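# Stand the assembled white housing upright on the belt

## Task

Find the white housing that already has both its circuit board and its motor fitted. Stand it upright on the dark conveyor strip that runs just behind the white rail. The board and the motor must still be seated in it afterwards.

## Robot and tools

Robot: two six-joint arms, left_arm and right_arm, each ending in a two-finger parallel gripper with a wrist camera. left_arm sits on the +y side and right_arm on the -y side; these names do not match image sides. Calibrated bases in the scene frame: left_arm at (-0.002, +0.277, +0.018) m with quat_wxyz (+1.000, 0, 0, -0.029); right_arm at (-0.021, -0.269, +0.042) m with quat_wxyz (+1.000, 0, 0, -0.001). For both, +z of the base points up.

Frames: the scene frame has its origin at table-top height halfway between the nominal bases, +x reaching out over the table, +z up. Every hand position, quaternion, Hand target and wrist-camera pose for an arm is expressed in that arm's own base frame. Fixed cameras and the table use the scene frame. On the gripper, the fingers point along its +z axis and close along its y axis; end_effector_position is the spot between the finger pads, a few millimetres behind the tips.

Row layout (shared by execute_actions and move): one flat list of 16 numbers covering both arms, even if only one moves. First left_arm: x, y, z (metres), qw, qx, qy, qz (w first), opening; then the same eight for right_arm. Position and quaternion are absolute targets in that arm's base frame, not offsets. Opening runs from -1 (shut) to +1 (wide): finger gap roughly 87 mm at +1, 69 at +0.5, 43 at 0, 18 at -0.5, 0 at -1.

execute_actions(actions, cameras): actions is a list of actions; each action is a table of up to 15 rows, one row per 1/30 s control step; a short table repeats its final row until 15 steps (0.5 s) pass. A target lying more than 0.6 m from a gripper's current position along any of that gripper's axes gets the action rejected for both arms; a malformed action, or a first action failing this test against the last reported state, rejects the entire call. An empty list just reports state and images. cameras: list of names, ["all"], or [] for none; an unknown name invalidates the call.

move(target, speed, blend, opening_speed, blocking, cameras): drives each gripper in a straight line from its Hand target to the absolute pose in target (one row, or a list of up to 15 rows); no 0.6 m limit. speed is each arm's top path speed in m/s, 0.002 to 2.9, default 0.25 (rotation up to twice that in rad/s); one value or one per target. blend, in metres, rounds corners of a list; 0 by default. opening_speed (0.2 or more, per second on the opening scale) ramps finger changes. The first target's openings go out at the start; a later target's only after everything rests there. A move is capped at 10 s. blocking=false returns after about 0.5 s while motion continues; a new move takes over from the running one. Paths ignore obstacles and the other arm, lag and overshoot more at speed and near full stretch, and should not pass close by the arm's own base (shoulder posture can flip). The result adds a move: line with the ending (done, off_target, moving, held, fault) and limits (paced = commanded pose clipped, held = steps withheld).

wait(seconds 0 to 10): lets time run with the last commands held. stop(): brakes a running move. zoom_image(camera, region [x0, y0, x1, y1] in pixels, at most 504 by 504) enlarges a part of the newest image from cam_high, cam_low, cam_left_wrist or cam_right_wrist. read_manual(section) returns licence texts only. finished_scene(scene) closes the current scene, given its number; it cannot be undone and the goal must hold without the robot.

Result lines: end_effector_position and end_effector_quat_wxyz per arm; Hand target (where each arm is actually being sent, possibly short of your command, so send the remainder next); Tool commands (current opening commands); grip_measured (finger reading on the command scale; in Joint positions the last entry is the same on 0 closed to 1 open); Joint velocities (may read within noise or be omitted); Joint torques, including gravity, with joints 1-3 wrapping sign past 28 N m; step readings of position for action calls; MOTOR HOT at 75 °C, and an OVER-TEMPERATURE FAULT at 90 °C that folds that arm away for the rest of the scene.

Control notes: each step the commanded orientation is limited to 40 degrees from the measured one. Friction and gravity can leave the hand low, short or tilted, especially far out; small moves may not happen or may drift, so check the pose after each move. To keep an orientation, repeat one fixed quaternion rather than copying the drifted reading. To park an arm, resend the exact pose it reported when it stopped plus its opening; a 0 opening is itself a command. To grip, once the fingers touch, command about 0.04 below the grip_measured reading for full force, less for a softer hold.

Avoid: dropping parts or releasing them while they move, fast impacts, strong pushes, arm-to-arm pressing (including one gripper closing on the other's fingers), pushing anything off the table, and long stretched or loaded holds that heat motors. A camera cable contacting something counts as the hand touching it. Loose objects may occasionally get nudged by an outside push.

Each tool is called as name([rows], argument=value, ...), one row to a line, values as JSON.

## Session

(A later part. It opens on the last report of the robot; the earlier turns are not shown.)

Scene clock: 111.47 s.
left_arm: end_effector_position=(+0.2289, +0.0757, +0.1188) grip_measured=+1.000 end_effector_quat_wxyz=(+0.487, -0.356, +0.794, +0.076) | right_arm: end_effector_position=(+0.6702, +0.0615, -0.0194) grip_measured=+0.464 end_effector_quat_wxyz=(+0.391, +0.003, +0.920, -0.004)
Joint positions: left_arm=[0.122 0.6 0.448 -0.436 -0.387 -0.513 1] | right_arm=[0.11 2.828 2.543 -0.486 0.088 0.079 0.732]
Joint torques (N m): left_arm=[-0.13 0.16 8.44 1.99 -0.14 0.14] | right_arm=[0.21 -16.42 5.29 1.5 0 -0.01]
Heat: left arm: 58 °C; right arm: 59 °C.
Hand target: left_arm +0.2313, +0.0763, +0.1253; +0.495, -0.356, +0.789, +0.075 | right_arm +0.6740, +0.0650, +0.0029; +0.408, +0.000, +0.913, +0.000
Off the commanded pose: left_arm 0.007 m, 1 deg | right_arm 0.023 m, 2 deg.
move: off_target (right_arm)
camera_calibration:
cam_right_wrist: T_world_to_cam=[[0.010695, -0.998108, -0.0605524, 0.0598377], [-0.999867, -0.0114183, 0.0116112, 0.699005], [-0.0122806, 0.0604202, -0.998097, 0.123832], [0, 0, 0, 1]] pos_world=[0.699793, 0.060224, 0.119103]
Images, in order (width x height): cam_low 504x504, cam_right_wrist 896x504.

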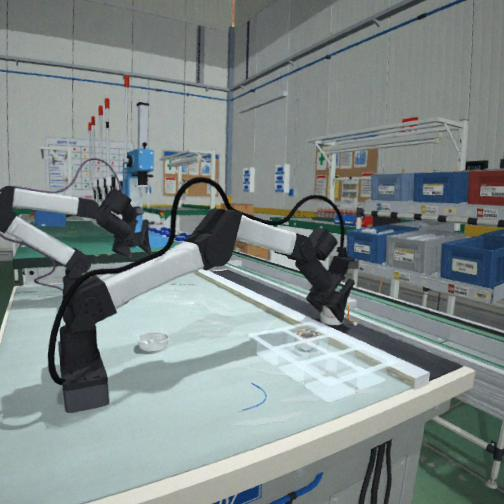

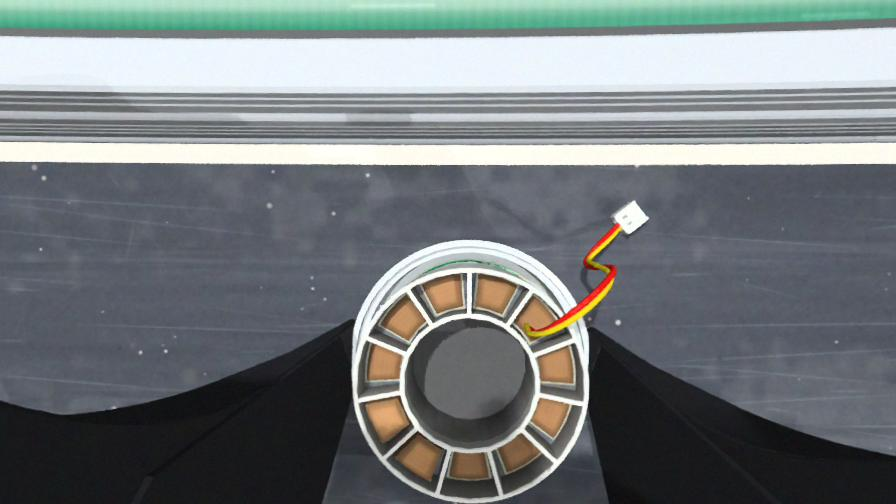

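move(target=[0.2314,0.0763,0.1254,0.495,-0.356,0.789,0.075,1,0.670,0.065,-0.008,0.395,0,0.9187,0,0.35], speed=0.04, cameras=["cam_low","cam_right_wrist"])

zoom_image(camera="cam_low", region=[290, 270, 370, 350])

Scene clock: 115.57 s.
left_arm: end_effector_position=(+0.2289, +0.0757, +0.1188) grip_measured=+1.000 end_effector_quat_wxyz=(+0.487, -0.356, +0.794, +0.076) | right_arm: end_effector_position=(+0.6701, +0.0615, -0.0196) grip_measured=+0.464 end_effector_quat_wxyz=(+0.391, +0.003, +0.920, -0.004)
Joint positions: left_arm=[0.122 0.6 0.448 -0.436 -0.387 -0.513 1] | right_arm=[0.11 2.828 2.543 -0.487 0.088 0.079 0.732]
Joint torques (N m): left_arm=[-0.03 0.18 8.47 1.98 -0.15 0.14] | right_arm=[0.24 -14.61 6.79 1.28 -0.05 0]
Heat: left arm: 58 °C; right arm: 63 °C.
Hand target: left_arm +0.2313, +0.0763, +0.1253; +0.495, -0.356, +0.789, +0.075 | right_arm +0.6701, +0.0650, -0.0081; +0.395, +0.000, +0.919, +0.000
Off the commanded pose: left_arm 0.007 m, 1 deg | right_arm 0.012 m, 1 deg.
move: off_target (right_arm)
camera_calibration:
cam_right_wrist: T_world_to_cam=[[0.0106475, -0.998114, -0.0604608, 0.0598492], [-0.999858, -0.011418, 0.0124137, 0.698803], [-0.0130807, 0.0603201, -0.998093, 0.124196], [0, 0, 0, 1]] pos_world=[0.699691, 0.0602237, 0.118903]
Images, in order (width x height): cam_low 504x504, cam_right_wrist 896x504.

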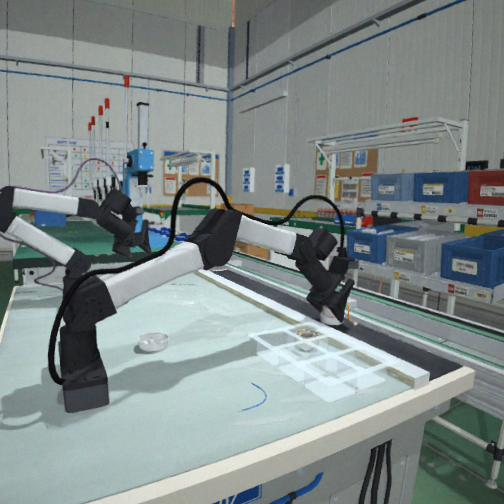

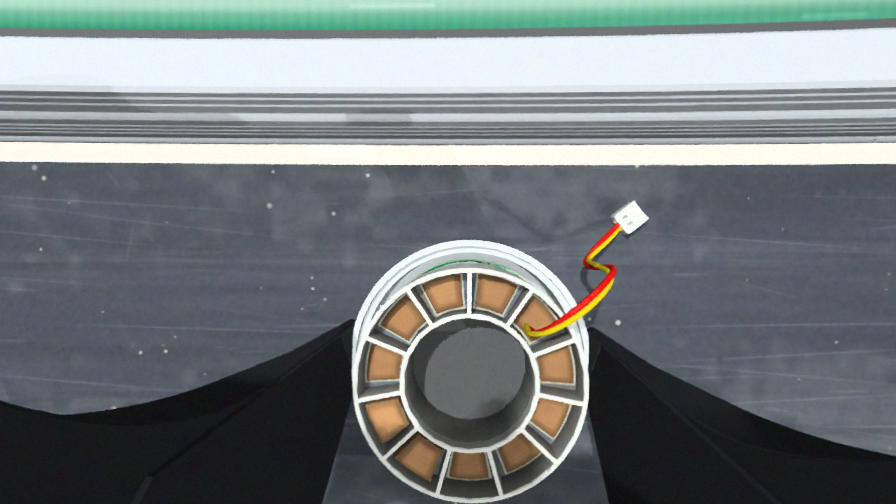

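Scaled by 6.300 from the camera's 504x504 image, which has a finer 720x720 frame.

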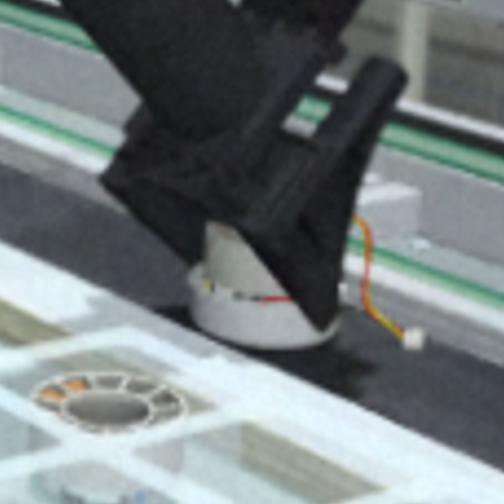

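move(target=[0.2314,0.0763,0.1254,0.495,-0.356,0.789,0.075,1,0.670,0.065,-0.004,0.395,0,0.9187,0,1], opening_speed=0.5, cameras=["cam_low","cam_right_wrist"])

zoom_image(camera="cam_low", region=[290, 270, 370, 350])

Scene clock: 120.83 s.
left_arm: end_effector_position=(+0.2289, +0.0757, +0.1188) grip_measured=+1.000 end_effector_quat_wxyz=(+0.487, -0.356, +0.794, +0.076) | right_arm: end_effector_position=(+0.6639, +0.0608, -0.0240) grip_measured=+0.979 end_effector_quat_wxyz=(+0.377, +0.002, +0.926, -0.005)
Joint positions: left_arm=[0.122 0.6 0.448 -0.436 -0.387 -0.513 1] | right_arm=[0.11 2.828 2.543 -0.517 0.088 0.079 0.989]
Joint torques (N m): left_arm=[-0.02 0.2 8.42 1.97 -0.16 0.13] | right_arm=[0.31 -15.01 7.32 1.42 -0.05 0.02]
Heat: left arm: 58 °C; right arm: 66 °C.
Hand target: left_arm +0.2313, +0.0763, +0.1253; +0.495, -0.356, +0.789, +0.075 | right_arm +0.6697, +0.0650, -0.0040; +0.395, +0.000, +0.919, +0.000
Off the commanded pose: left_arm 0.007 m, 1 deg | right_arm 0.021 m, 2 deg.
move: off_target (right_arm)
camera_calibration:
cam_right_wrist: T_world_to_cam=[[0.00886164, -0.998309, -0.0574472, 0.0602505], [-0.999041, -0.0113024, 0.0423024, 0.692915], [-0.0428802, 0.0570172, -0.997452, 0.139709], [0, 0, 0, 1]] pos_world=[0.697707, 0.0600144, 0.113502]
Images, in order (width x height): cam_low 504x504, cam_right_wrist 896x504.

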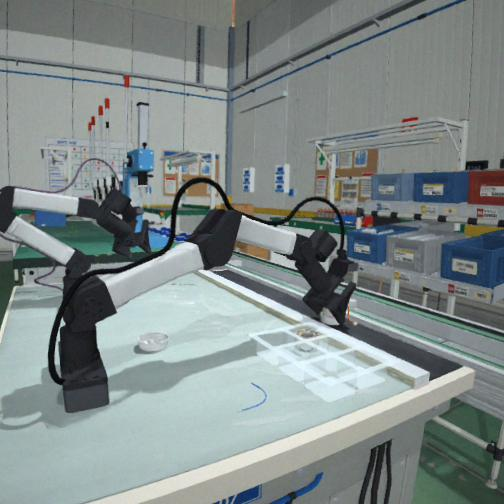

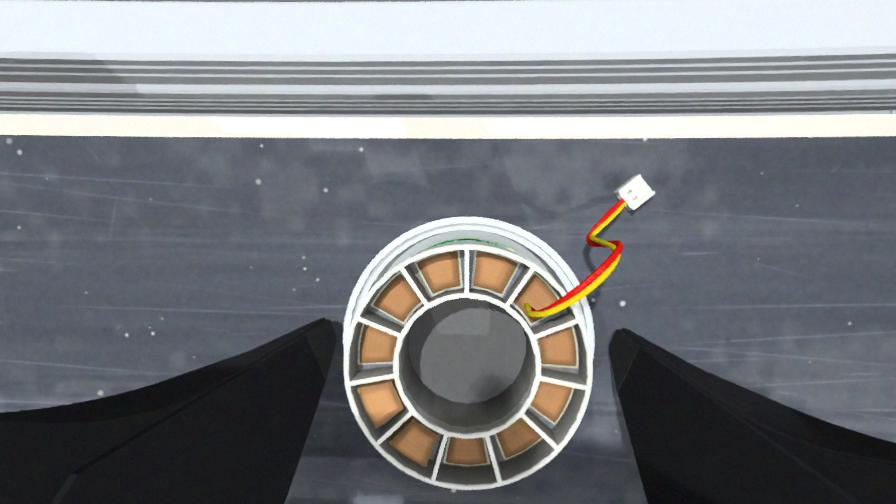

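Scaled by 6.300 from the camera's 504x504 image, which has a finer 720x720 frame.

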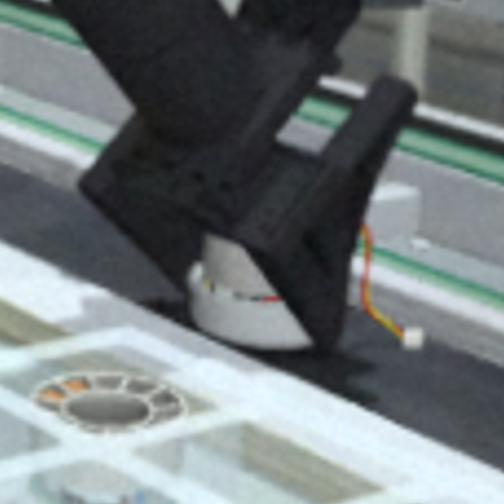

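move([
  [0.2314,0.0763,0.1254,0.495,-0.356,0.789,0.075,1,0.64,0.065,0.08,0.395,0,0.9187,0,1],
  [0.2314,0.0763,0.1254,0.495,-0.356,0.789,0.075,1,0.42,0.06,0.2,0.395,0,0.9187,0,1],
], speed=[0.12,0.25], blend=0.02, cameras=["cam_low","cam_high","cam_right_wrist"])

zoom_image(camera="cam_low", region=[290, 270, 370, 350])

Scene clock: 127.60 s.
left_arm: end_effector_position=(+0.2289, +0.0757, +0.1188) grip_measured=+1.000 end_effector_quat_wxyz=(+0.487, -0.356, +0.794, +0.076) | right_arm: end_effector_position=(+0.4219, +0.0603, +0.1967) grip_measured=+0.979 end_effector_quat_wxyz=(+0.389, -0.007, +0.921, +0.002)
Joint positions: left_arm=[0.122 0.6 0.448 -0.436 -0.387 -0.513 1] | right_arm=[0.18 1.596 1.45 -0.632 0.12 0.116 0.989]
Joint torques (N m): left_arm=[-0.01 0.18 8.46 1.98 -0.15 0.12] | right_arm=[0.42 -7.04 6.01 1.45 0.2 0.14]
Heat: left arm: 58 °C; right arm: 68 °C.
Hand target: left_arm +0.2313, +0.0763, +0.1253; +0.495, -0.356, +0.789, +0.075 | right_arm +0.4201, +0.0600, +0.2000; +0.395, +0.000, +0.919, +0.000
Off the commanded pose: left_arm 0.007 m, 1 deg | right_arm 0.004 m, 1 deg.
move: done
camera_calibration:
cam_right_wrist: T_world_to_cam=[[0.0326949, -0.997405, -0.0641472, 0.0657922], [-0.999288, -0.0338316, 0.0167139, 0.448243], [-0.0188407, 0.063555, -0.9978, 0.339123], [0, 0, 0, 1]] pos_world=[0.452162, 0.0592332, 0.335106]
Images, in order (width x height): cam_high 504x504, cam_low 504x504, cam_right_wrist 896x504.

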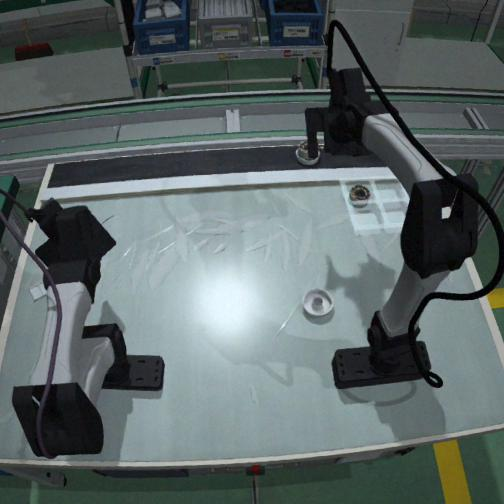

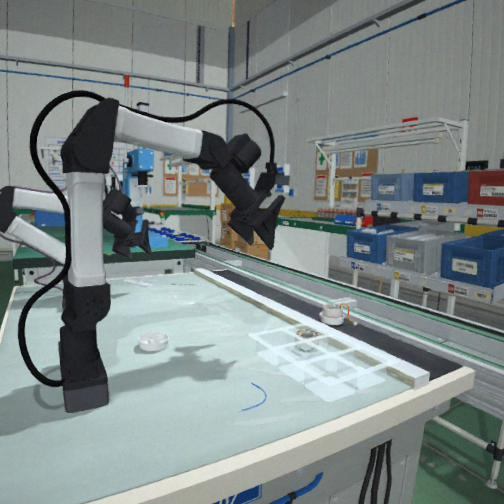

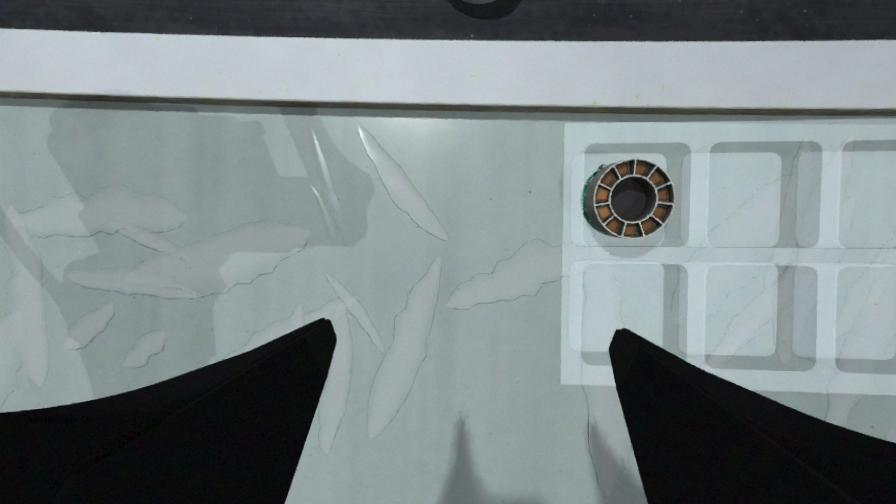

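Scaled by 6.300 from the camera's 504x504 image, which has a finer 720x720 frame.

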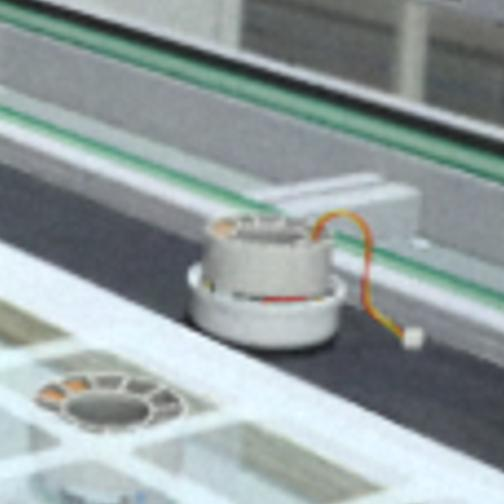

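Upright and in place.

finished_scene(scene=2)

The scene is finished: the task was done.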